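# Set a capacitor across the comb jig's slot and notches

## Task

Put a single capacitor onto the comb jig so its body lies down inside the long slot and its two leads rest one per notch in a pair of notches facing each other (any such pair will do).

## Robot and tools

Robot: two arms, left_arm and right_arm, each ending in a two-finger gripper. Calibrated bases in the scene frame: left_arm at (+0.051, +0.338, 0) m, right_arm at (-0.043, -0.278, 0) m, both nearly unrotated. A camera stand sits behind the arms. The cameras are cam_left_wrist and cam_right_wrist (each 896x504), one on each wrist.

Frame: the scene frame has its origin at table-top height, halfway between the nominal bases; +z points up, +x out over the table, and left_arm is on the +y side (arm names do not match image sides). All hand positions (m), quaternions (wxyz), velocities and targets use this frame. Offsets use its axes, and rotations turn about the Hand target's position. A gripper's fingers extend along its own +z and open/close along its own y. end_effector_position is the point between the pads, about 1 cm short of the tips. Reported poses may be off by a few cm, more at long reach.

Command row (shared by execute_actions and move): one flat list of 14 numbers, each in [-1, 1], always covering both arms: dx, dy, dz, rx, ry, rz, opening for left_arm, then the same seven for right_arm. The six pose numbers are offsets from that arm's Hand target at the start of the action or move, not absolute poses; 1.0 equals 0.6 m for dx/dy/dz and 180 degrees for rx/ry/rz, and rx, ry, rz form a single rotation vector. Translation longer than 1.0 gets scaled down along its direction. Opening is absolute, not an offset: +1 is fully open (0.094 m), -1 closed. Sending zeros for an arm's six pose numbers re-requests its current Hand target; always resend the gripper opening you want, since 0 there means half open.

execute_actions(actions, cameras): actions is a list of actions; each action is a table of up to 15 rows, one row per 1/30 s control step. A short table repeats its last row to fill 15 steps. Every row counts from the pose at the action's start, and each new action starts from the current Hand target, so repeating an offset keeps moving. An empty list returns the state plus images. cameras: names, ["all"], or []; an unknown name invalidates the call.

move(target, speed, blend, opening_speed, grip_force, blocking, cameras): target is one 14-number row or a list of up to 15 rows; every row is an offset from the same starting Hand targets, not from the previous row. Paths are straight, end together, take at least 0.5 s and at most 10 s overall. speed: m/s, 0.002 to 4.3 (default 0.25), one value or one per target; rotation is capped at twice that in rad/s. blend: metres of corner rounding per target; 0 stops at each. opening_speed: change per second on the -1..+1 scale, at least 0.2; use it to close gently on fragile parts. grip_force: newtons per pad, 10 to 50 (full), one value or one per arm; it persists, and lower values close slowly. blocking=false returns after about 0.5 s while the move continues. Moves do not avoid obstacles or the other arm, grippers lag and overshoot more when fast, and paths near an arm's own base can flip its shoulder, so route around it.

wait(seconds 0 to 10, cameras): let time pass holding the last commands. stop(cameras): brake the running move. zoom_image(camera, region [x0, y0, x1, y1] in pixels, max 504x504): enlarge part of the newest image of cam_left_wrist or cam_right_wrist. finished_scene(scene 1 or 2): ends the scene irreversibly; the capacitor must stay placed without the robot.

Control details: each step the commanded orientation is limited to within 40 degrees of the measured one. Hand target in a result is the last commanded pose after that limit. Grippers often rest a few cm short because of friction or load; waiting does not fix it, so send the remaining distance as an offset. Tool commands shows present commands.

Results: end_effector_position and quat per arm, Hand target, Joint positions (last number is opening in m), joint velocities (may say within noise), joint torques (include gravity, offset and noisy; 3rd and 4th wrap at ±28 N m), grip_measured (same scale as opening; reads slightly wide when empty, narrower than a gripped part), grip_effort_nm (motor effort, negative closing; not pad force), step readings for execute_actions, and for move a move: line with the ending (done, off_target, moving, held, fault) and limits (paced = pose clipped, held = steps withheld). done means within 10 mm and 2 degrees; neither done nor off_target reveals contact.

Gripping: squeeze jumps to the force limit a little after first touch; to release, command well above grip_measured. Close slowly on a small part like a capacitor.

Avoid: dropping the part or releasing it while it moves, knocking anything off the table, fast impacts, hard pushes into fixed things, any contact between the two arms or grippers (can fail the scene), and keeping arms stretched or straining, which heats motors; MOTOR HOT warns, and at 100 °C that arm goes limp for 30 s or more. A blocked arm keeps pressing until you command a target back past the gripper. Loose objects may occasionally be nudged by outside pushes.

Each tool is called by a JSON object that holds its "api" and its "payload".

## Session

{"api": "execute_actions", "payload": {"actions": []}}

Scene clock: 0.00 s.
left_arm: end_effector_position=(+0.4959, +0.6568, +0.0997) grip_measured=+1.000 grip_effort_nm=n/a end_effector_quat_wxyz=(-0.095, +0.777, -0.563, -0.264) | right_arm: end_effector_position=(+0.4687, +0.0570, +0.3319) grip_measured=+1.000 grip_effort_nm=n/a end_effector_quat_wxyz=(+0.119, +0.009, +0.990, +0.077)
Joint positions: left_arm=[0.439 1.897 1.501 -1.268 -0.561 -1.462 0.094] | right_arm=[0.59 1.785 2.007 -1.507 0.004 0.599 0.094]
Joint velocities: within noise
Joint torques (N m): no reading
Heat: left arm: hottest elbow 32 °C; right arm: hottest elbow 36 °C.
Hand target: left_arm +0.5040, +0.6607, +0.1109; -0.108, +0.780, -0.560, -0.257 | right_arm +0.4717, +0.0590, +0.3516; +0.137, +0.009, +0.986, +0.090
Tool commands: left_gripper/opening=+1.0 right_gripper/opening=+1.0
camera_calibration:
cam_left_wrist: T_world_to_cam=[[0.928856, 0.33474, -0.15867, -0.665814], [0.326566, -0.942126, -0.0758458, 0.499322], [-0.174876, 0.0186336, -0.984414, 0.26316], [0, 0, 0, 1]] pos_world=[0.501403, 0.688395, 0.191285]
cam_right_wrist: T_world_to_cam=[[0.0128266, -0.988471, -0.150867, 0.0998072], [-0.978855, -0.0432175, 0.199936, 0.430191], [-0.204151, 0.145113, -0.968124, 0.502563], [0, 0, 0, 1]] pos_world=[0.522413, 0.04432, 0.41559]

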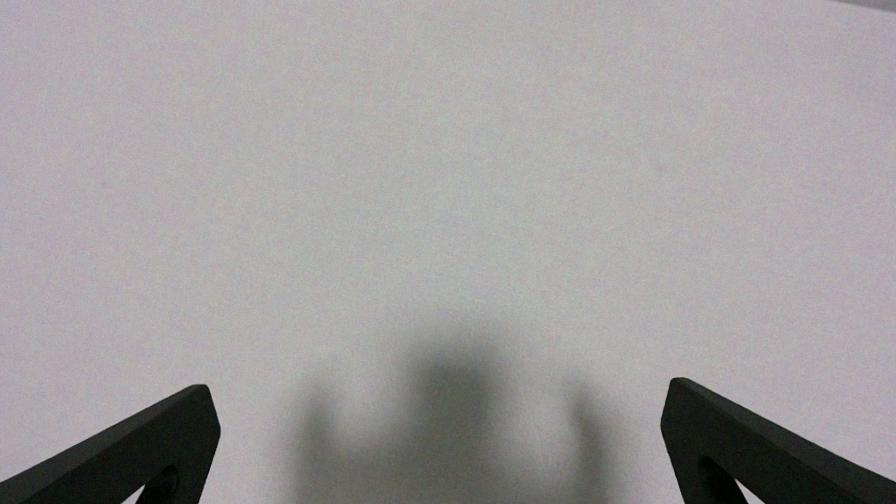

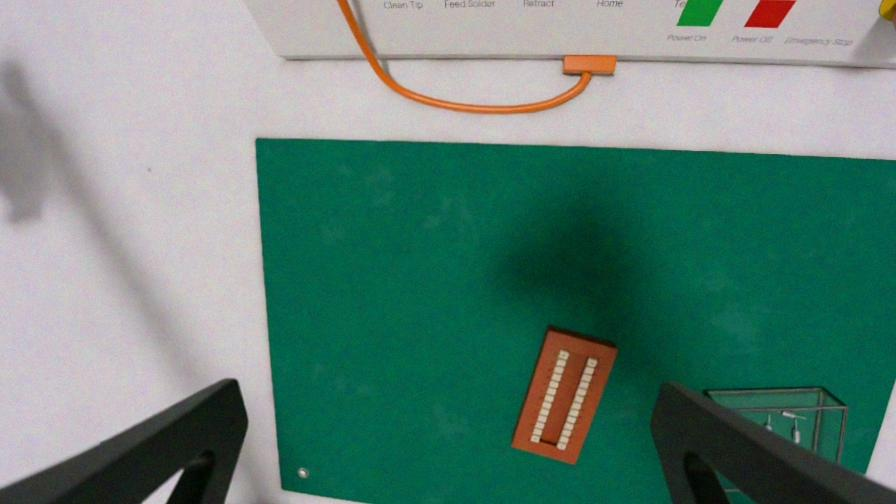

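{"api": "move", "payload": {"target": [0, 0, 0, 0, 0, 0, 1, -0.3695, -0.315, -0.2193, -0.059, -0.0552, -0.0073, -0.5], "speed": 0.4, "cameras": ["cam_right_wrist"]}}

Scene clock: 36.53 s.
left_arm: end_effector_position=(+0.4959, +0.6568, +0.0997) grip_measured=+1.000 grip_effort_nm=-0.01 end_effector_quat_wxyz=(-0.095, +0.777, -0.563, -0.264) | right_arm: end_effector_position=(+0.2517, -0.1325, +0.2202) grip_measured=-0.498 grip_effort_nm=-0.11 end_effector_quat_wxyz=(+0.217, +0.009, +0.976, -0.006)
Joint positions: left_arm=[0.439 1.897 1.501 -1.268 -0.561 -1.462 0.094] | right_arm=[0.601 0.956 0.872 -1.125 0.252 0.564 0.024]
Joint torques (N m): left_arm=[-0.38 -20.6 10.22 0.31 -0.51 -0.13] | right_arm=[1.85 -4.89 10.09 1.55 0.35 -0.11]
Heat: left arm: hottest elbow 35 °C; right arm: hottest elbow 43 °C.
Hand target: left_arm +0.5040, +0.6607, +0.1109; -0.108, +0.780, -0.560, -0.257 | right_arm +0.2500, -0.1301, +0.2200; +0.223, +0.000, +0.975, -0.003
Off the commanded pose: left_arm 0.014 m, 2 deg | right_arm 0.003 m, 1 deg.
move: off_target (left_arm)
camera_calibration:
cam_right_wrist: T_world_to_cam=[[-0.00842516, -0.99986, 0.0144591, -0.134169], [-0.999937, 0.00853072, 0.00725448, 0.286452], [-0.00737681, -0.014397, -0.999869, 0.314019], [0, 0, 0, 1]] pos_world=[0.28762, -0.132073, 0.31384]
Images, in order (width x height): cam_right_wrist 896x504.

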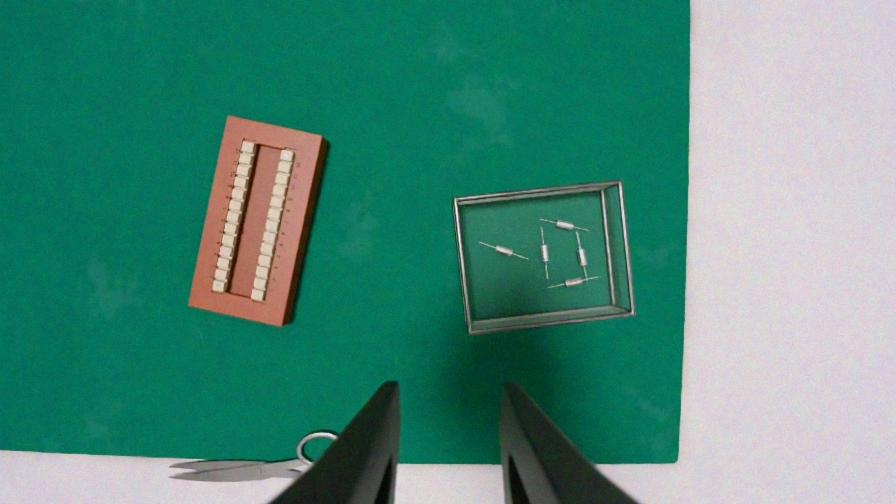

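{"api": "zoom_image", "payload": {"camera": "cam_right_wrist", "region": [445, 170, 645, 345]}}

{"api": "zoom_image", "payload": {"camera": "cam_right_wrist", "region": [180, 105, 340, 335]}}

Scaled by 2.520 from the camera's 896x504 image, which has a finer 1280x720 frame.

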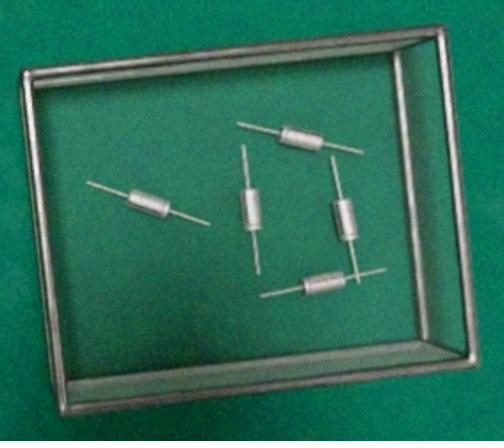

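Scaled by 2.191 from the camera's 896x504 image, which has a finer 1280x720 frame.

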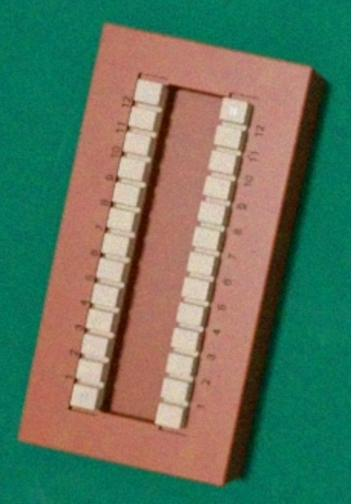

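{"api": "move", "payload": {"target": [[0, 0, 0, 0, 0, 0, 1, 0.0605, -0.0823, -0.2, -0.0866, 0.1255, 0.3857, -0.5], [0, 0, 0, 0, 0, 0, 1, 0.0605, -0.0823, -0.3, -0.0866, 0.1255, 0.3857, -0.5]], "speed": [0.4, 0.15], "blend": [0.02, 0], "cameras": ["cam_right_wrist"]}}

{"api": "zoom_image", "payload": {"camera": "cam_right_wrist", "region": [330, 220, 570, 460]}}

Scene clock: 76.67 s.
left_arm: end_effector_position=(+0.4959, +0.6568, +0.0997) grip_measured=+1.000 grip_effort_nm=-0.01 end_effector_quat_wxyz=(-0.095, +0.777, -0.563, -0.264) | right_arm: end_effector_position=(+0.2859, -0.1757, +0.0436) grip_measured=-0.498 grip_effort_nm=-0.11 end_effector_quat_wxyz=(+0.001, -0.579, +0.815, -0.001)
Joint positions: left_arm=[0.439 1.897 1.501 -1.268 -0.561 -1.462 0.094] | right_arm=[0.312 1.424 0.799 -0.943 0.001 -0.932 0.024]
Joint torques (N m): left_arm=[-0.5 -20.48 10.24 0.29 -0.51 -0.12] | right_arm=[0.5 -7.94 7.71 0.79 -0.09 -0.06]
Heat: left arm: hottest elbow 37 °C; right arm: hottest elbow 45 °C.
Hand target: left_arm +0.5040, +0.6607, +0.1109; -0.108, +0.780, -0.560, -0.257 | right_arm +0.2864, -0.1792, +0.0402; +0.000, -0.579, +0.815, +0.000
Off the commanded pose: left_arm 0.014 m, 2 deg | right_arm 0.005 m, 0 deg.
move: off_target (left_arm)
camera_calibration:
cam_right_wrist: T_world_to_cam=[[0.948375, -0.317123, 0.0042512, -0.327708], [-0.288129, -0.855909, 0.429419, -0.0514218], [-0.13254, -0.408475, -0.903095, 0.0993384], [0, 0, 0, 1]] pos_world=[0.30914, -0.107359, 0.113187]
Images, in order (width x height): cam_right_wrist 896x504.

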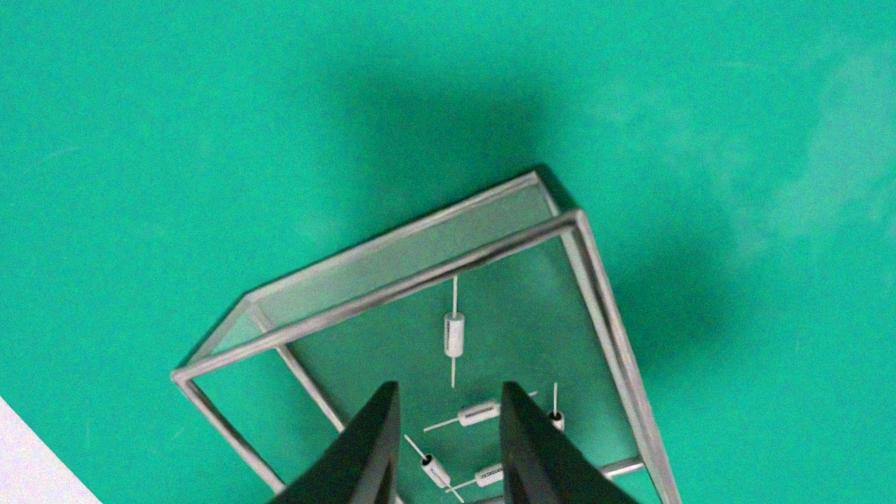

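Scaled by 2.100 from the camera's 896x504 image, which has a finer 1280x720 frame.

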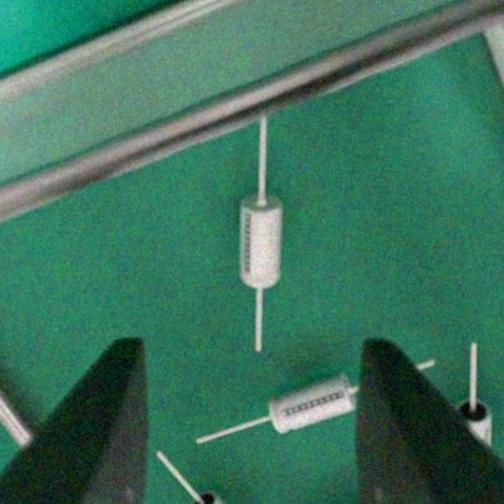

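{"api": "move", "payload": {"target": [0, 0, 0, 0, 0, 0, 1, 0.0018, -0.01, -0.036, 0, 0, 0, -0.5], "speed": 0.1, "cameras": ["cam_right_wrist"]}}

{"api": "zoom_image", "payload": {"camera": "cam_right_wrist", "region": [350, 280, 550, 480]}}

Scene clock: 108.53 s.
left_arm: end_effector_position=(+0.4959, +0.6568, +0.0997) grip_measured=+1.000 grip_effort_nm=-0.01 end_effector_quat_wxyz=(-0.095, +0.777, -0.563, -0.264) | right_arm: end_effector_position=(+0.2888, -0.1815, +0.0233) grip_measured=-0.498 grip_effort_nm=-0.11 end_effector_quat_wxyz=(+0.003, -0.579, +0.815, -0.001)
Joint positions: left_arm=[0.439 1.897 1.501 -1.268 -0.561 -1.462 0.094] | right_arm=[0.294 1.463 0.773 -0.874 0.001 -0.95 0.024]
Joint torques (N m): left_arm=[-0.5 -20.48 10.22 0.29 -0.51 -0.11] | right_arm=[0.44 -7.88 7.05 0.83 -0.09 -0.1]
Heat: left arm: hottest elbow 38 °C; right arm: hottest elbow 43 °C.
Hand target: left_arm +0.5040, +0.6607, +0.1109; -0.108, +0.780, -0.560, -0.257 | right_arm +0.2875, -0.1853, +0.0185; +0.000, -0.579, +0.816, +0.000
Off the commanded pose: left_arm 0.014 m, 2 deg | right_arm 0.006 m, 0 deg.
move: off_target (left_arm)
camera_calibration:
cam_right_wrist: T_world_to_cam=[[0.948102, -0.317865, 0.00801404, -0.332259], [-0.290681, -0.856254, 0.427006, -0.0460399], [-0.128868, -0.407174, -0.904213, 0.078269], [0, 0, 0, 1]] pos_world=[0.311719, -0.113166, 0.093094]
Images, in order (width x height): cam_right_wrist 896x504.

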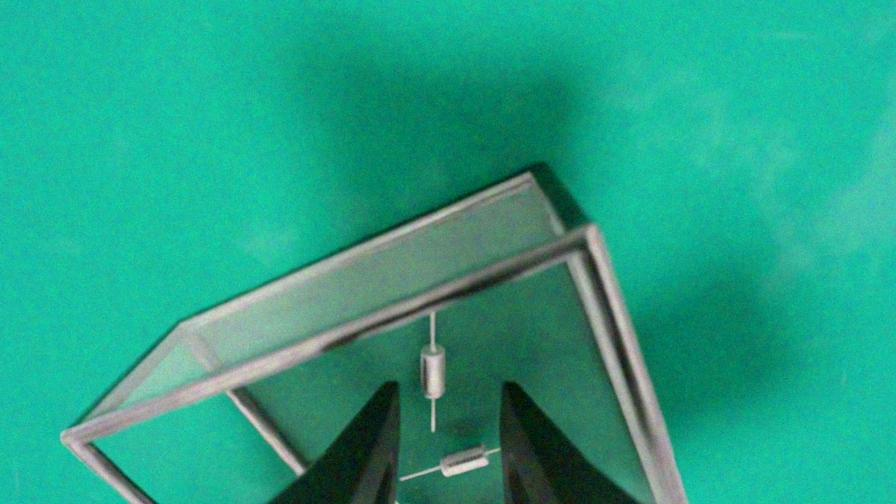

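Scaled by 2.520 from the camera's 896x504 image, which has a finer 1280x720 frame.

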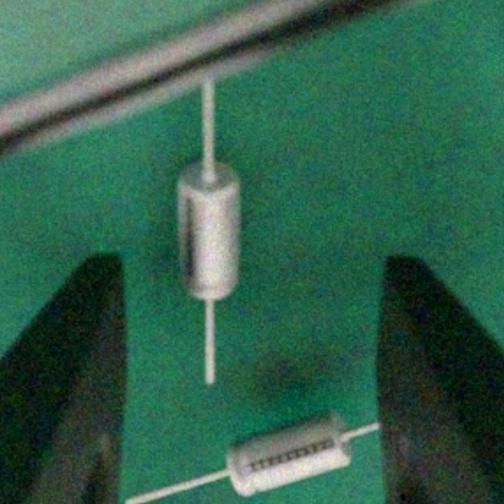

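{"api": "move", "payload": {"target": [0, 0, 0, 0, 0, 0, 1, -0.0008, 0.0277, 0.0142, 0, 0, 0, -0.5], "speed": 0.06, "cameras": ["cam_right_wrist"]}}

{"api": "zoom_image", "payload": {"camera": "cam_right_wrist", "region": [350, 280, 550, 480]}}

Scene clock: 179.30 s.
left_arm: end_effector_position=(+0.4959, +0.6568, +0.0997) grip_measured=+1.000 grip_effort_nm=-0.01 end_effector_quat_wxyz=(-0.095, +0.777, -0.563, -0.264) | right_arm: end_effector_position=(+0.2831, -0.1732, +0.0233) grip_measured=-0.498 grip_effort_nm=-0.11 end_effector_quat_wxyz=(-0.003, -0.579, +0.815, +0.000)
Joint positions: left_arm=[0.439 1.897 1.501 -1.268 -0.561 -1.462 0.094] | right_arm=[0.321 1.463 0.773 -0.886 0.001 -0.923 0.024]
Joint torques (N m): left_arm=[-0.44 -20.48 10.25 0.29 -0.51 -0.11] | right_arm=[1.79 -8.41 9.03 -0.01 -0.09 0.11]
Heat: left arm: hottest elbow 39 °C; right arm: hottest elbow 40 °C.
Hand target: left_arm +0.5040, +0.6607, +0.1109; -0.108, +0.780, -0.560, -0.257 | right_arm +0.2869, -0.1687, +0.0270; +0.000, -0.579, +0.815, +0.000
Off the commanded pose: left_arm 0.014 m, 2 deg | right_arm 0.007 m, 0 deg.
move: off_target (left_arm)
camera_calibration:
cam_right_wrist: T_world_to_cam=[[0.948494, -0.316788, -0.0019746, -0.323942], [-0.284668, -0.855028, 0.433463, -0.0422751], [-0.139004, -0.410575, -0.901169, 0.0831024], [0, 0, 0, 1]] pos_world=[0.306775, -0.104647, 0.0925743]
Images, in order (width x height): cam_right_wrist 896x504.

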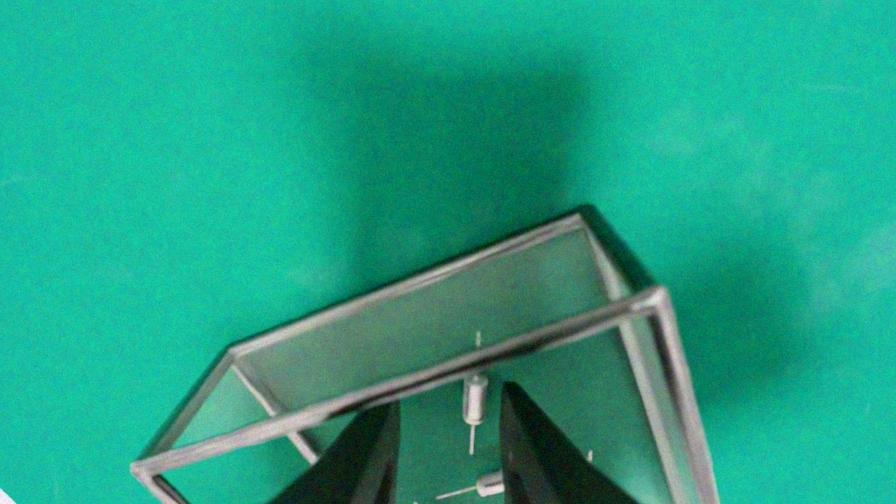

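Scaled by 2.520 from the camera's 896x504 image, which has a finer 1280x720 frame.

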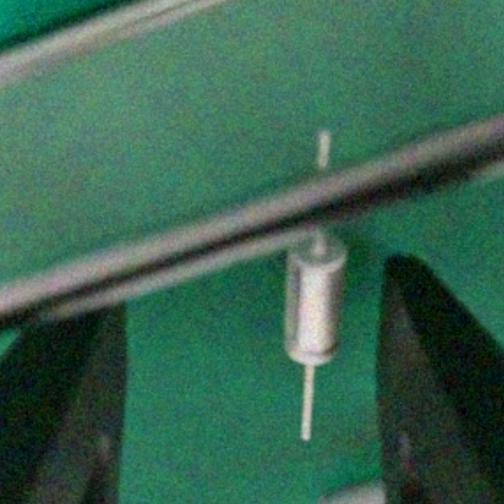

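{"api": "move", "payload": {"target": [0, 0, 0, 0, 0, 0, 1, 0, 0, 0, 0, 0, 0, -1], "speed": 0.05, "grip_force": [50, 20], "cameras": ["cam_right_wrist"]}}

{"api": "zoom_image", "payload": {"camera": "cam_right_wrist", "region": [350, 300, 550, 500]}}

Scene clock: 201.07 s.
left_arm: end_effector_position=(+0.4959, +0.6568, +0.0997) grip_measured=+1.000 grip_effort_nm=-0.01 end_effector_quat_wxyz=(-0.095, +0.777, -0.563, -0.264) | right_arm: end_effector_position=(+0.2831, -0.1732, +0.0233) grip_measured=-0.895 grip_effort_nm=-0.45 end_effector_quat_wxyz=(-0.003, -0.579, +0.815, +0.000)
Joint positions: left_arm=[0.439 1.897 1.501 -1.268 -0.561 -1.462 0.094] | right_arm=[0.321 1.463 0.773 -0.886 0.001 -0.922 0.005]
Joint torques (N m): left_arm=[-0.56 -20.42 10.25 0.29 -0.51 -0.12] | right_arm=[1.73 -8.41 9.03 -0.02 -0.09 0.09]
Heat: left arm: hottest elbow 39 °C; right arm: hottest elbow 40 °C.
Hand target: left_arm +0.5040, +0.6607, +0.1109; -0.108, +0.780, -0.560, -0.257 | right_arm +0.2869, -0.1687, +0.0270; +0.000, -0.579, +0.816, +0.000
Off the commanded pose: left_arm 0.014 m, 2 deg | right_arm 0.007 m, 0 deg.
grip_force (N): 50, 20
move: off_target (left_arm)
camera_calibration:
cam_right_wrist: T_world_to_cam=[[0.948243, -0.317539, -0.00195349, -0.323947], [-0.285355, -0.854799, 0.433464, -0.0420415], [-0.139312, -0.410472, -0.901169, 0.0832072], [0, 0, 0, 1]] pos_world=[0.306775, -0.104649, 0.0925743]
Images, in order (width x height): cam_right_wrist 896x504.

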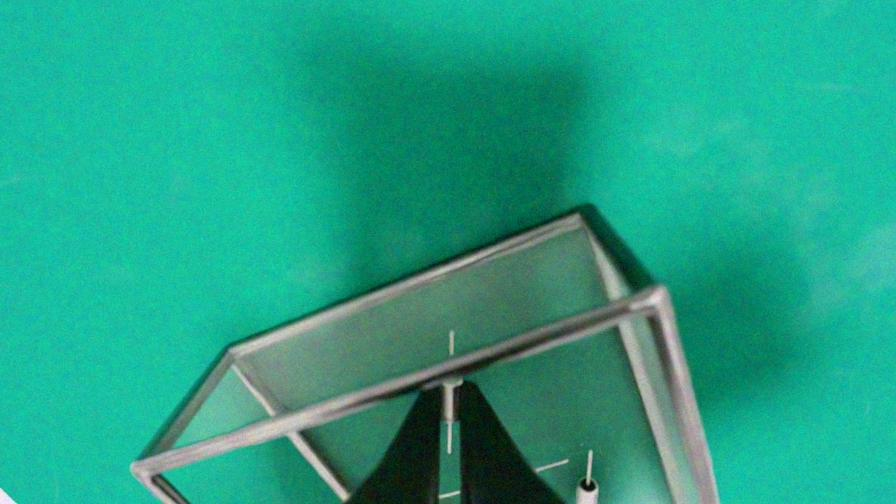

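Scaled by 2.520 from the camera's 896x504 image, which has a finer 1280x720 frame.

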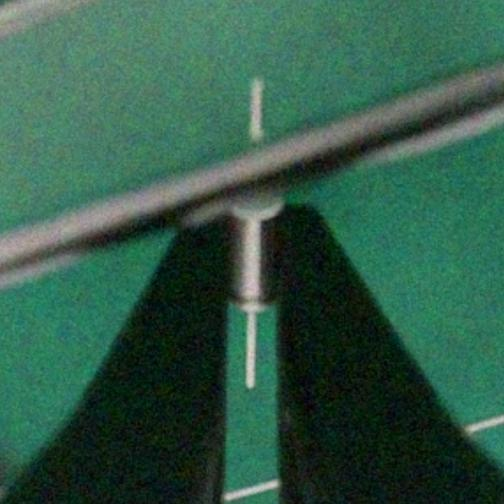

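{"api": "move", "payload": {"target": [[0, 0, 0, 0, 0, 0, 1, 0.02, 0.0063, 0.1, 0.0162, -0.0516, 0, -1], [0, 0, 0, 0, 0, 0, 1, 0.0352, 0.2662, 0.1467, 0, 0, 0.0389, -1]], "speed": [0.12, 0.25], "blend": [0.01, 0], "cameras": ["cam_right_wrist"]}}

{"api": "zoom_image", "payload": {"camera": "cam_right_wrist", "region": [330, 250, 580, 500]}}

Scene clock: 225.67 s.
left_arm: end_effector_position=(+0.4959, +0.6568, +0.0997) grip_measured=+1.000 grip_effort_nm=-0.01 end_effector_quat_wxyz=(-0.095, +0.777, -0.563, -0.264) | right_arm: end_effector_position=(+0.2886, -0.0260, +0.0968) grip_measured=-0.897 grip_effort_nm=-0.47 end_effector_quat_wxyz=(-0.024, -0.630, +0.776, +0.001)
Joint positions: left_arm=[0.439 1.897 1.501 -1.268 -0.561 -1.462 0.094] | right_arm=[0.66 1.555 1.106 -1.169 0 -0.711 0.005]
Joint torques (N m): left_arm=[-0.5 -20.48 10.22 0.29 -0.51 -0.12] | right_arm=[1.38 -10.4 15.02 -0.28 -0.06 0.08]
Heat: left arm: hottest elbow 39 °C; right arm: hottest elbow 41 °C.
Hand target: left_arm +0.5040, +0.6607, +0.1109; -0.108, +0.780, -0.560, -0.257 | right_arm +0.3079, -0.0090, +0.1149; +0.000, -0.628, +0.779, +0.000
Off the commanded pose: left_arm 0.014 m, 2 deg | right_arm 0.032 m, 3 deg.
grip_force (N): 50, 20
move: off_target (left_arm, right_arm)
camera_calibration:
cam_right_wrist: T_world_to_cam=[[0.980473, -0.194433, -0.0294806, -0.285743], [-0.159128, -0.872488, 0.461999, 0.0138457], [-0.115549, -0.448286, -0.886391, 0.201289], [0, 0, 0, 1]] pos_world=[0.305625, 0.0467574, 0.1636]
Images, in order (width x height): cam_right_wrist 896x504.

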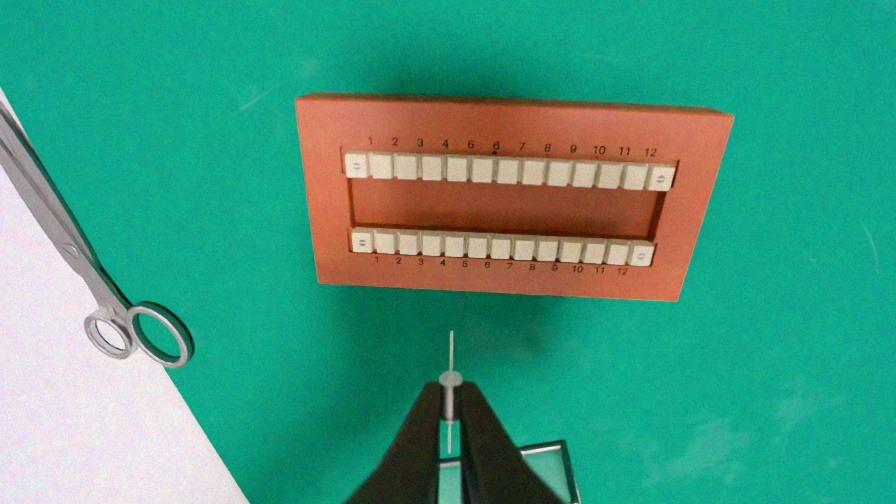

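Scaled by 2.016 from the camera's 896x504 image, which has a finer 1280x720 frame.

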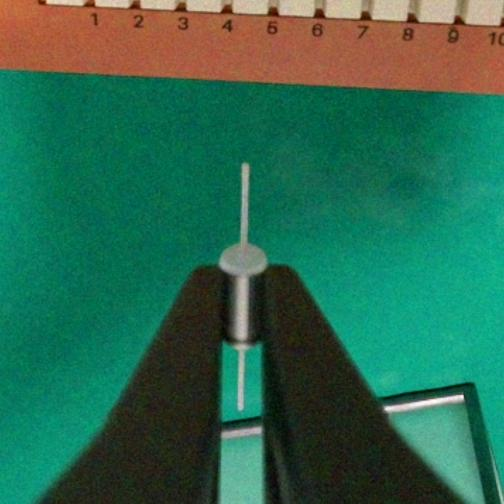

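{"api": "move", "payload": {"target": [0, 0, 0, 0, 0, 0, 1, 0.0428, 0.0365, -0.0667, 0.0116, -0.0152, -0.0033, -1], "speed": 0.12, "cameras": ["cam_right_wrist"]}}

{"api": "zoom_image", "payload": {"camera": "cam_right_wrist", "region": [340, 250, 560, 470]}}

Scene clock: 306.93 s.
left_arm: end_effector_position=(+0.4959, +0.6568, +0.0997) grip_measured=+1.000 grip_effort_nm=-0.01 end_effector_quat_wxyz=(-0.095, +0.777, -0.563, -0.264) | right_arm: end_effector_position=(+0.3117, -0.0084, +0.0570) grip_measured=-0.897 grip_effort_nm=-0.47 end_effector_quat_wxyz=(-0.002, -0.624, +0.781, +0.000)
Joint positions: left_arm=[0.439 1.897 1.501 -1.268 -0.561 -1.462 0.094] | right_arm=[0.66 1.65 1.106 -1.032 0 -0.696 0.005]
Joint torques (N m): left_arm=[-0.5 -20.48 10.25 0.31 -0.51 -0.11] | right_arm=[1.73 -11.81 14.3 0.76 -0.04 0.08]
Heat: left arm: hottest elbow 39 °C; right arm: hottest elbow 50 °C.
Hand target: left_arm +0.5040, +0.6607, +0.1109; -0.108, +0.780, -0.560, -0.257 | right_arm +0.3337, +0.0129, +0.0749; +0.030, -0.623, +0.782, -0.001
Off the commanded pose: left_arm 0.014 m, 2 deg | right_arm 0.035 m, 4 deg.
grip_force (N): 50, 20
move: off_target (left_arm, right_arm)
camera_calibration:
cam_right_wrist: T_world_to_cam=[[0.978003, -0.208587, -0.00105399, -0.307122], [-0.187507, -0.881358, 0.433647, 0.0616552], [-0.0913819, -0.42391, -0.901082, 0.170168], [0, 0, 0, 1]] pos_world=[0.327477, 0.0624148, 0.126275]
Images, in order (width x height): cam_right_wrist 896x504.

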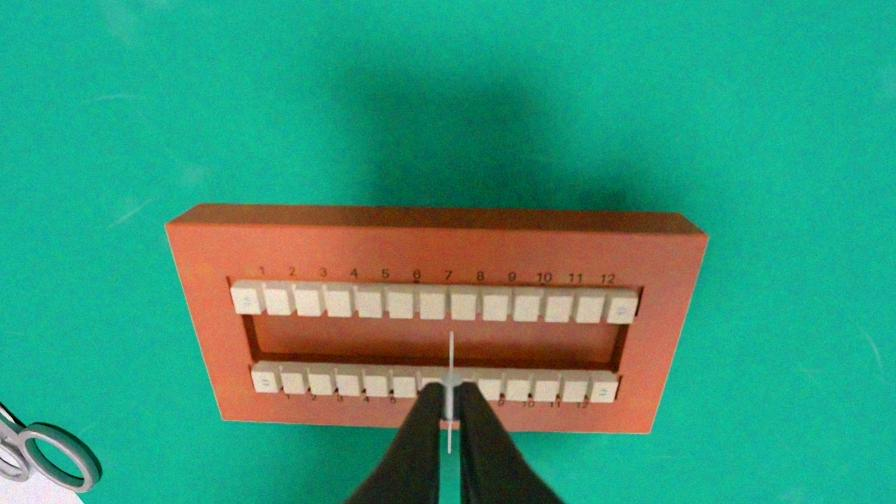

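Scaled by 2.291 from the camera's 896x504 image, which has a finer 1280x720 frame.

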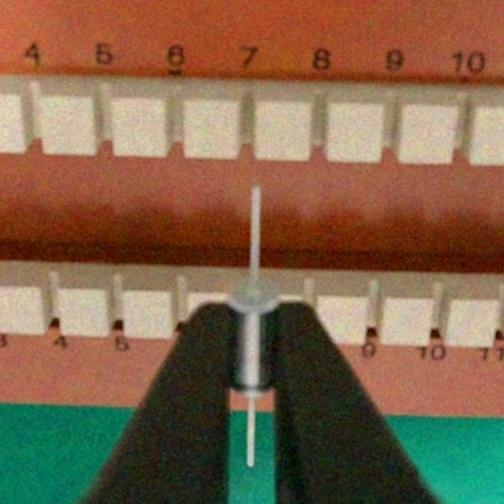

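{"api": "move", "payload": {"target": [0, 0, 0, 0, 0, 0, 1, 0.0007, 0.0055, -0.015, 0.0027, 0.0042, 0, -1], "speed": 0.04, "cameras": ["cam_right_wrist"]}}

{"api": "zoom_image", "payload": {"camera": "cam_right_wrist", "region": [370, 300, 530, 480]}}

Scene clock: 333.80 s.
left_arm: end_effector_position=(+0.4959, +0.6568, +0.0997) grip_measured=+1.000 grip_effort_nm=-0.01 end_effector_quat_wxyz=(-0.095, +0.777, -0.563, -0.264) | right_arm: end_effector_position=(+0.3124, -0.0052, +0.0499) grip_measured=-0.897 grip_effort_nm=-0.47 end_effector_quat_wxyz=(-0.003, -0.624, +0.781, +0.006)
Joint positions: left_arm=[0.439 1.897 1.501 -1.268 -0.561 -1.462 0.094] | right_arm=[0.66 1.667 1.106 -1.016 -0.012 -0.696 0.005]
Joint torques (N m): left_arm=[-0.56 -20.54 10.24 0.28 -0.51 -0.12] | right_arm=[1.61 -11.63 14.17 0.72 -0.16 0.09]
Heat: left arm: hottest elbow 40 °C; right arm: hottest elbow 51 °C.
Hand target: left_arm +0.5040, +0.6607, +0.1109; -0.108, +0.780, -0.560, -0.257 | right_arm +0.3341, +0.0162, +0.0660; +0.028, -0.623, +0.782, +0.007
Off the commanded pose: left_arm 0.014 m, 2 deg | right_arm 0.034 m, 4 deg.
grip_force (N): 50, 20
move: off_target (left_arm, right_arm)
camera_calibration:
cam_right_wrist: T_world_to_cam=[[0.977853, -0.208989, -0.0113005, -0.306606], [-0.184214, -0.885048, 0.427499, 0.0669601], [-0.099344, -0.415949, -0.903945, 0.167777], [0, 0, 0, 1]] pos_world=[0.328818, 0.0649723, 0.119571]
Images, in order (width x height): cam_right_wrist 896x504.

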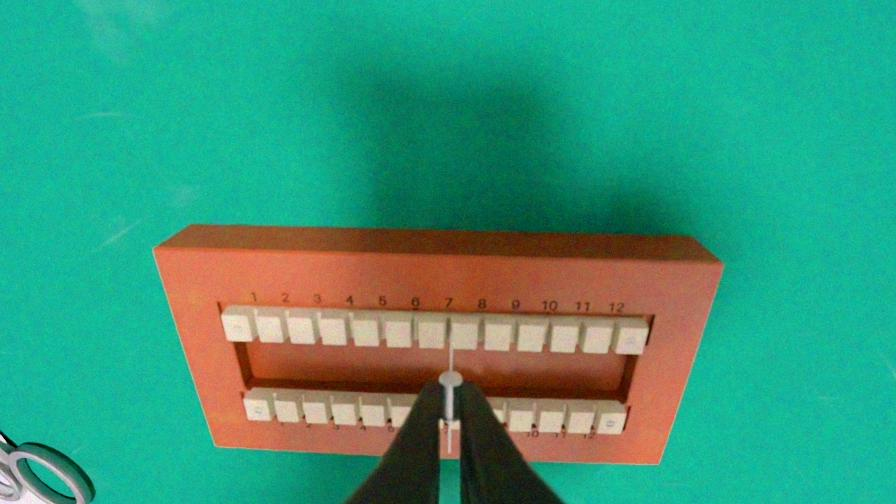

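Scaled by 2.800 from the camera's 896x504 image, which has a finer 1280x720 frame.

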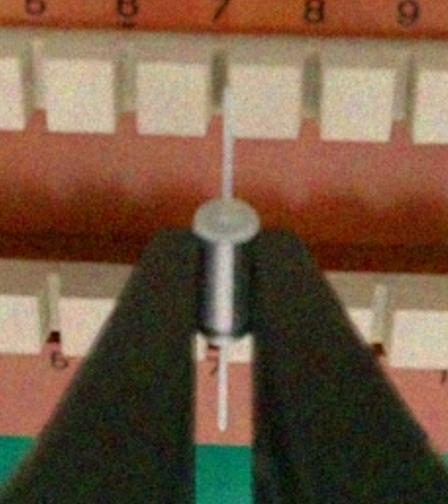

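{"api": "move", "payload": {"target": [0, 0, 0, 0, 0, 0, 1, -0.0001, -0.0001, -0.0092, -0.0017, 0.0023, 0, -1], "speed": 0.03, "cameras": ["cam_right_wrist"]}}

{"api": "zoom_image", "payload": {"camera": "cam_right_wrist", "region": [370, 310, 530, 490]}}

Scene clock: 362.50 s.
left_arm: end_effector_position=(+0.4959, +0.6568, +0.0997) grip_measured=+1.000 grip_effort_nm=-0.01 end_effector_quat_wxyz=(-0.095, +0.777, -0.563, -0.264) | right_arm: end_effector_position=(+0.3123, -0.0052, +0.0450) grip_measured=-0.897 grip_effort_nm=-0.47 end_effector_quat_wxyz=(-0.007, -0.624, +0.781, +0.006)
Joint positions: left_arm=[0.439 1.897 1.501 -1.268 -0.561 -1.462 0.094] | right_arm=[0.66 1.678 1.106 -1.013 -0.012 -0.696 0.005]
Joint torques (N m): left_arm=[-0.44 -20.48 10.24 0.28 -0.51 -0.11] | right_arm=[1.67 -11.69 14.08 0.68 -0.15 0.09]
Heat: left arm: hottest elbow 40 °C; right arm: hottest elbow 51 °C.
Hand target: left_arm +0.5040, +0.6607, +0.1109; -0.108, +0.780, -0.560, -0.257 | right_arm +0.3340, +0.0161, +0.0605; +0.023, -0.623, +0.782, +0.007
Off the commanded pose: left_arm 0.014 m, 2 deg | right_arm 0.034 m, 3 deg.
grip_force (N): 50, 20
move: off_target (left_arm, right_arm)
camera_calibration:
cam_right_wrist: T_world_to_cam=[[0.977764, -0.209032, -0.0168304, -0.30626], [-0.181348, -0.88311, 0.4327, 0.0679132], [-0.105311, -0.420026, -0.901381, 0.165078], [0, 0, 0, 1]] pos_world=[0.32915, 0.0652938, 0.114257]
Images, in order (width x height): cam_right_wrist 896x504.

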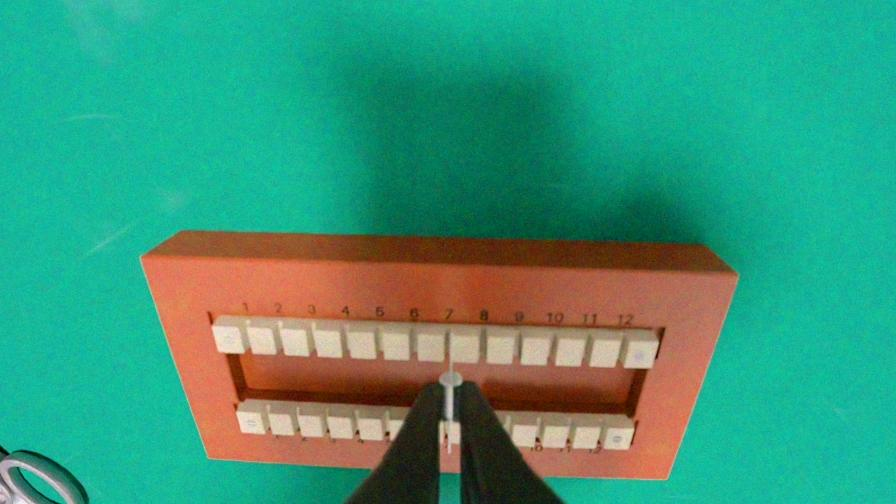

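Scaled by 2.800 from the camera's 896x504 image, which has a finer 1280x720 frame.

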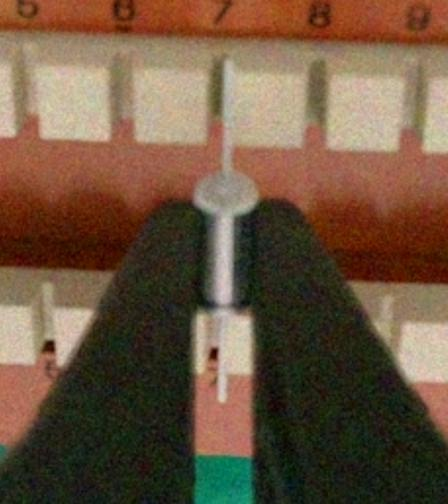

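{"api": "move", "payload": {"target": [0, 0, 0, 0, 0, 0, 1, -0.0014, -0.0003, -0.0075, -0.0014, 0.003, 0, -1], "speed": 0.02, "cameras": ["cam_right_wrist"]}}

{"api": "zoom_image", "payload": {"camera": "cam_right_wrist", "region": [415, 320, 480, 385]}}

{"api": "zoom_image", "payload": {"camera": "cam_right_wrist", "region": [415, 405, 485, 475]}}

Scene clock: 387.03 s.
left_arm: end_effector_position=(+0.4959, +0.6568, +0.0997) grip_measured=+1.000 grip_effort_nm=-0.01 end_effector_quat_wxyz=(-0.095, +0.777, -0.563, -0.264) | right_arm: end_effector_position=(+0.3113, -0.0054, +0.0408) grip_measured=-0.897 grip_effort_nm=-0.47 end_effector_quat_wxyz=(-0.012, -0.624, +0.781, +0.008)
Joint positions: left_arm=[0.439 1.897 1.501 -1.268 -0.561 -1.462 0.094] | right_arm=[0.66 1.688 1.106 -1.013 -0.015 -0.696 0.005]
Joint torques (N m): left_arm=[-0.44 -20.54 10.22 0.31 -0.51 -0.12] | right_arm=[1.61 -11.69 14.01 0.65 -0.15 0.09]
Heat: left arm: hottest elbow 40 °C; right arm: hottest elbow 51 °C.
Hand target: left_arm +0.5040, +0.6607, +0.1109; -0.108, +0.780, -0.560, -0.257 | right_arm +0.3331, +0.0160, +0.0558; +0.018, -0.623, +0.782, +0.008
Off the commanded pose: left_arm 0.014 m, 2 deg | right_arm 0.034 m, 3 deg.
grip_force (N): 50, 20
move: off_target (left_arm, right_arm)
camera_calibration:
cam_right_wrist: T_world_to_cam=[[0.977562, -0.209159, -0.0250079, -0.305091], [-0.177352, -0.881277, 0.438061, 0.0679484], [-0.113663, -0.423796, -0.898597, 0.163627], [0, 0, 0, 1]] pos_world=[0.328894, 0.0654136, 0.10964]
Images, in order (width x height): cam_right_wrist 896x504.

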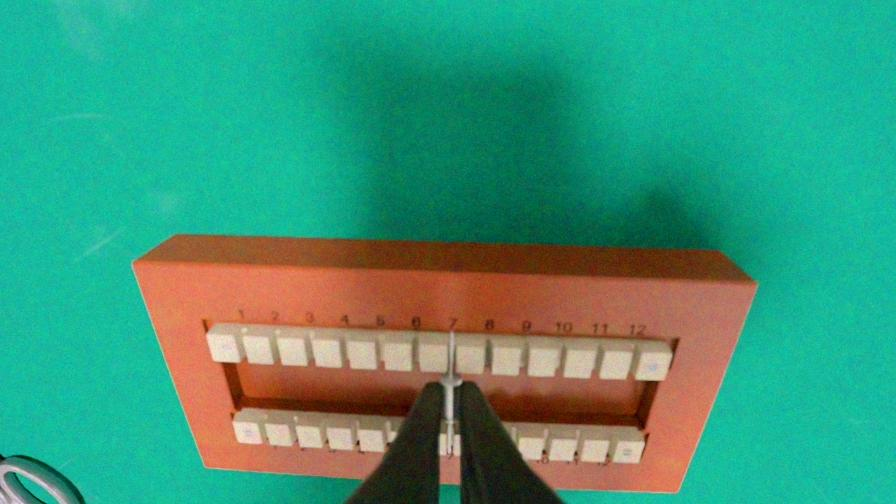

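Scaled by 7.754 from the camera's 896x504 image, which has a finer 1280x720 frame.

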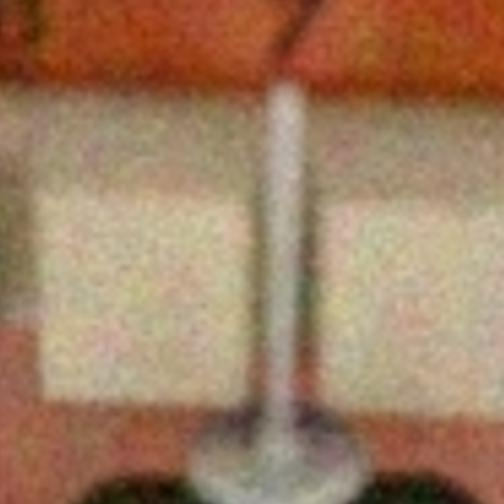

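Scaled by 7.200 from the camera's 896x504 image, which has a finer 1280x720 frame.

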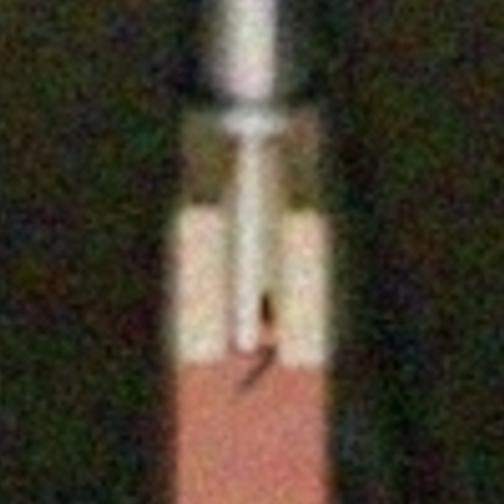

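{"api": "move", "payload": {"target": [[0, 0, 0, 0, 0, 0, 1, -0.0003, -0.0002, -0.002, -0.0005, 0.0007, 0, -1], [0, 0, 0, 0, 0, 0, 1, -0.0003, -0.0002, -0.002, -0.0005, 0.0007, 0, -0.5]], "speed": 0.02, "opening_speed": 0.4, "cameras": ["cam_right_wrist"]}}

{"api": "zoom_image", "payload": {"camera": "cam_right_wrist", "region": [380, 310, 520, 490]}}

Scene clock: 425.13 s.
left_arm: end_effector_position=(+0.4959, +0.6568, +0.0997) grip_measured=+1.000 grip_effort_nm=-0.01 end_effector_quat_wxyz=(-0.095, +0.777, -0.563, -0.264) | right_arm: end_effector_position=(+0.3112, -0.0054, +0.0403) grip_measured=-0.503 grip_effort_nm=0.12 end_effector_quat_wxyz=(-0.012, -0.624, +0.781, +0.008)
Joint positions: left_arm=[0.439 1.897 1.501 -1.268 -0.561 -1.462 0.094] | right_arm=[0.66 1.689 1.106 -1.013 -0.015 -0.696 0.023]
Joint torques (N m): left_arm=[-0.5 -20.48 10.24 0.29 -0.51 -0.12] | right_arm=[1.67 -11.63 14 0.62 -0.15 0.1]
Heat: left arm: hottest elbow 40 °C; right arm: hottest elbow 51 °C.
Hand target: left_arm +0.5040, +0.6607, +0.1109; -0.108, +0.780, -0.560, -0.257 | right_arm +0.3330, +0.0159, +0.0547; +0.017, -0.623, +0.782, +0.008
Off the commanded pose: left_arm 0.014 m, 2 deg | right_arm 0.034 m, 3 deg.
grip_force (N): 50, 20
move: off_target (left_arm, right_arm); target 2's new opening was sent with right_arm's hand 0.034 m and 3 deg from that target
camera_calibration:
cam_right_wrist: T_world_to_cam=[[0.977509, -0.209277, -0.0260536, -0.304871], [-0.176936, -0.881061, 0.438662, 0.0679371], [-0.114757, -0.424186, -0.898274, 0.163516], [0, 0, 0, 1]] pos_world=[0.3288, 0.0654156, 0.109138]
Images, in order (width x height): cam_right_wrist 896x504.

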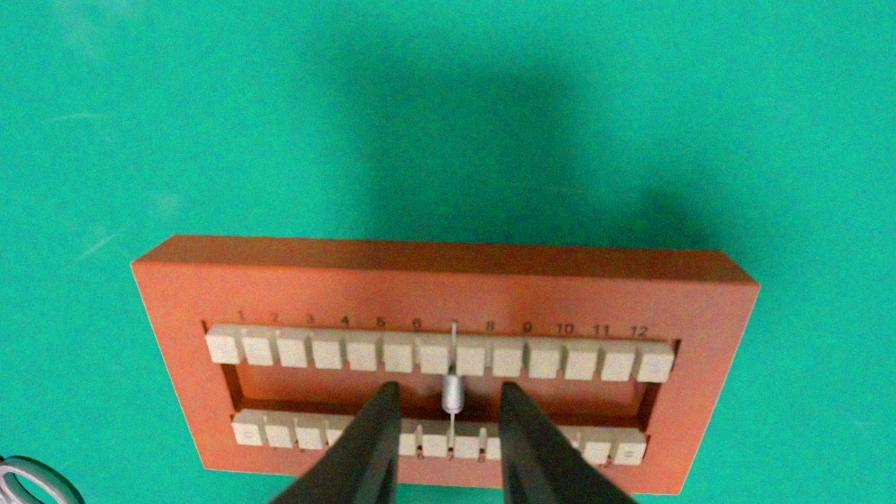

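Scaled by 2.800 from the camera's 896x504 image, which has a finer 1280x720 frame.

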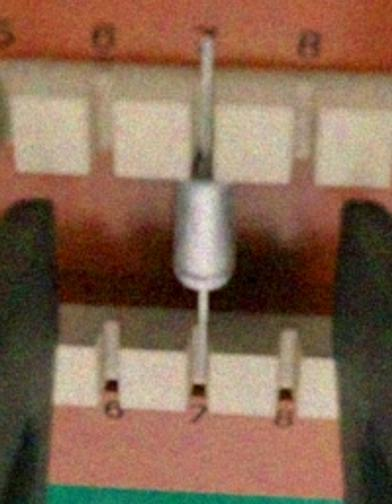

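{"api": "zoom_image", "payload": {"camera": "cam_right_wrist", "region": [420, 310, 485, 385]}}

{"api": "zoom_image", "payload": {"camera": "cam_right_wrist", "region": [415, 400, 490, 470]}}

Scaled by 6.720 from the camera's 896x504 image, which has a finer 1280x720 frame.

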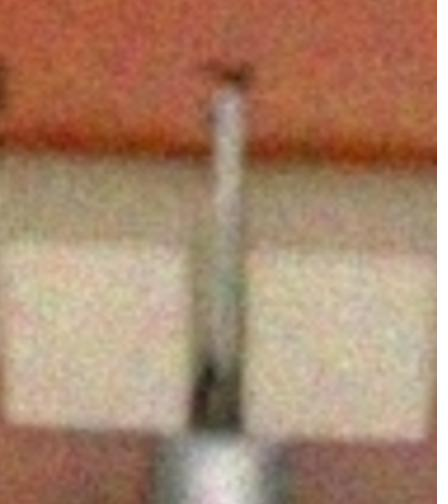

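Scaled by 6.720 from the camera's 896x504 image, which has a finer 1280x720 frame.

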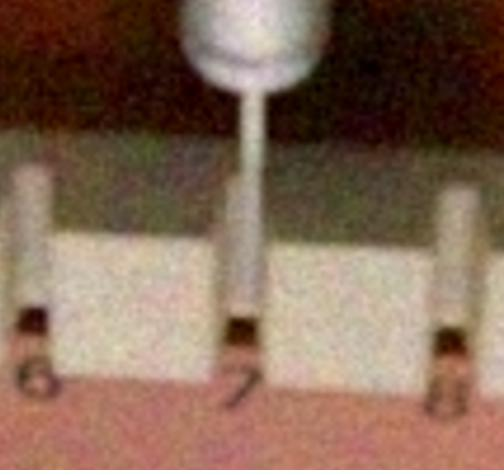

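{"api": "move", "payload": {"target": [[0, 0, 0, 0, 0, 0, 1, 0.0062, 0.0048, 0.08, 0.0195, -0.0251, 0, -0.45], [0, 0, 0, 0, 0, 0, 1, 0.006, 0.0047, 0.1605, 0.039, -0.0503, 0, -0.45]], "speed": 0.1, "blend": [0.01, 0], "cameras": ["cam_right_wrist"]}}

{"api": "zoom_image", "payload": {"camera": "cam_right_wrist", "region": [400, 230, 520, 370]}}

Scene clock: 438.33 s.
left_arm: end_effector_position=(+0.4959, +0.6568, +0.0997) grip_measured=+1.000 grip_effort_nm=0.00 end_effector_quat_wxyz=(-0.095, +0.777, -0.563, -0.264) | right_arm: end_effector_position=(+0.3186, +0.0003, +0.1195) grip_measured=-0.452 grip_effort_nm=0.12 end_effector_quat_wxyz=(+0.079, -0.622, +0.779, +0.006)
Joint positions: left_arm=[0.439 1.897 1.501 -1.268 -0.561 -1.462 0.094] | right_arm=[0.66 1.505 1.106 -1.013 -0.015 -0.696 0.026]
Joint torques (N m): left_arm=[-0.44 -20.48 10.24 0.28 -0.51 -0.11] | right_arm=[1.67 -11.93 15.53 0.5 -0.14 0.09]
Heat: left arm: hottest elbow 40 °C; right arm: hottest elbow 51 °C.
Hand target: left_arm +0.5040, +0.6607, +0.1109; -0.108, +0.780, -0.560, -0.257 | right_arm +0.3366, +0.0187, +0.1510; +0.116, -0.620, +0.776, +0.007
Off the commanded pose: left_arm 0.014 m, 2 deg | right_arm 0.041 m, 4 deg.
grip_force (N): 50, 20
move: off_target (left_arm, right_arm)
camera_calibration:
cam_right_wrist: T_world_to_cam=[[0.972623, -0.212972, 0.0929936, -0.321561], [-0.231499, -0.922934, 0.307573, 0.0726063], [0.0203228, -0.32068, -0.94697, 0.200646], [0, 0, 0, 1]] pos_world=[0.325489, 0.0628707, 0.197578]
Images, in order (width x height): cam_right_wrist 896x504.

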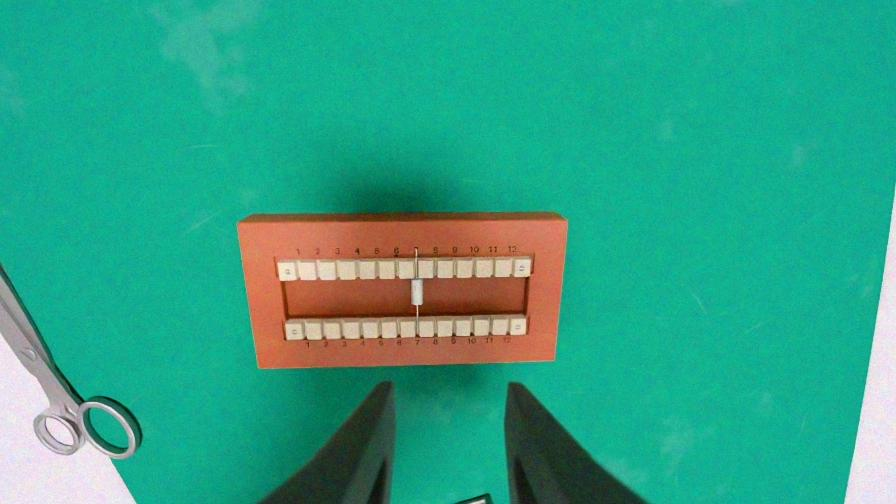

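Scaled by 3.600 from the camera's 896x504 image, which has a finer 1280x720 frame.

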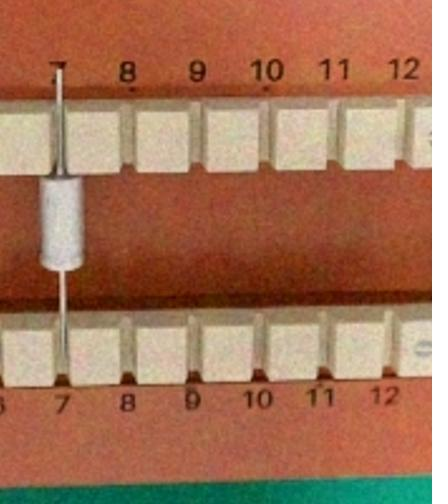

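{"api": "zoom_image", "payload": {"camera": "cam_right_wrist", "region": [395, 240, 445, 290]}}

{"api": "zoom_image", "payload": {"camera": "cam_right_wrist", "region": [395, 295, 445, 345]}}

Scaled by 10.080 from the camera's 896x504 image, which has a finer 1280x720 frame.

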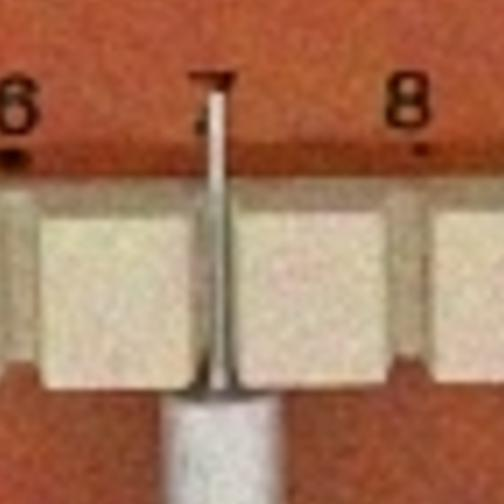

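Scaled by 10.080 from the camera's 896x504 image, which has a finer 1280x720 frame.

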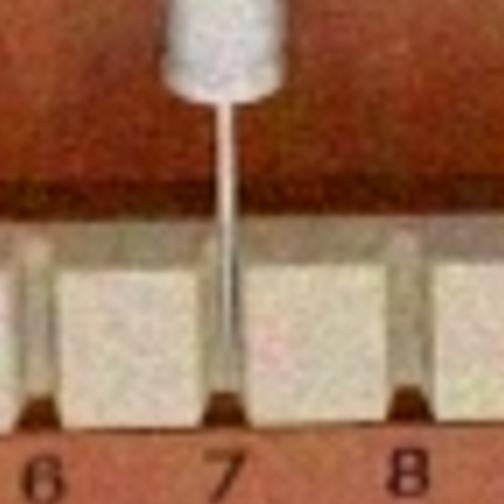

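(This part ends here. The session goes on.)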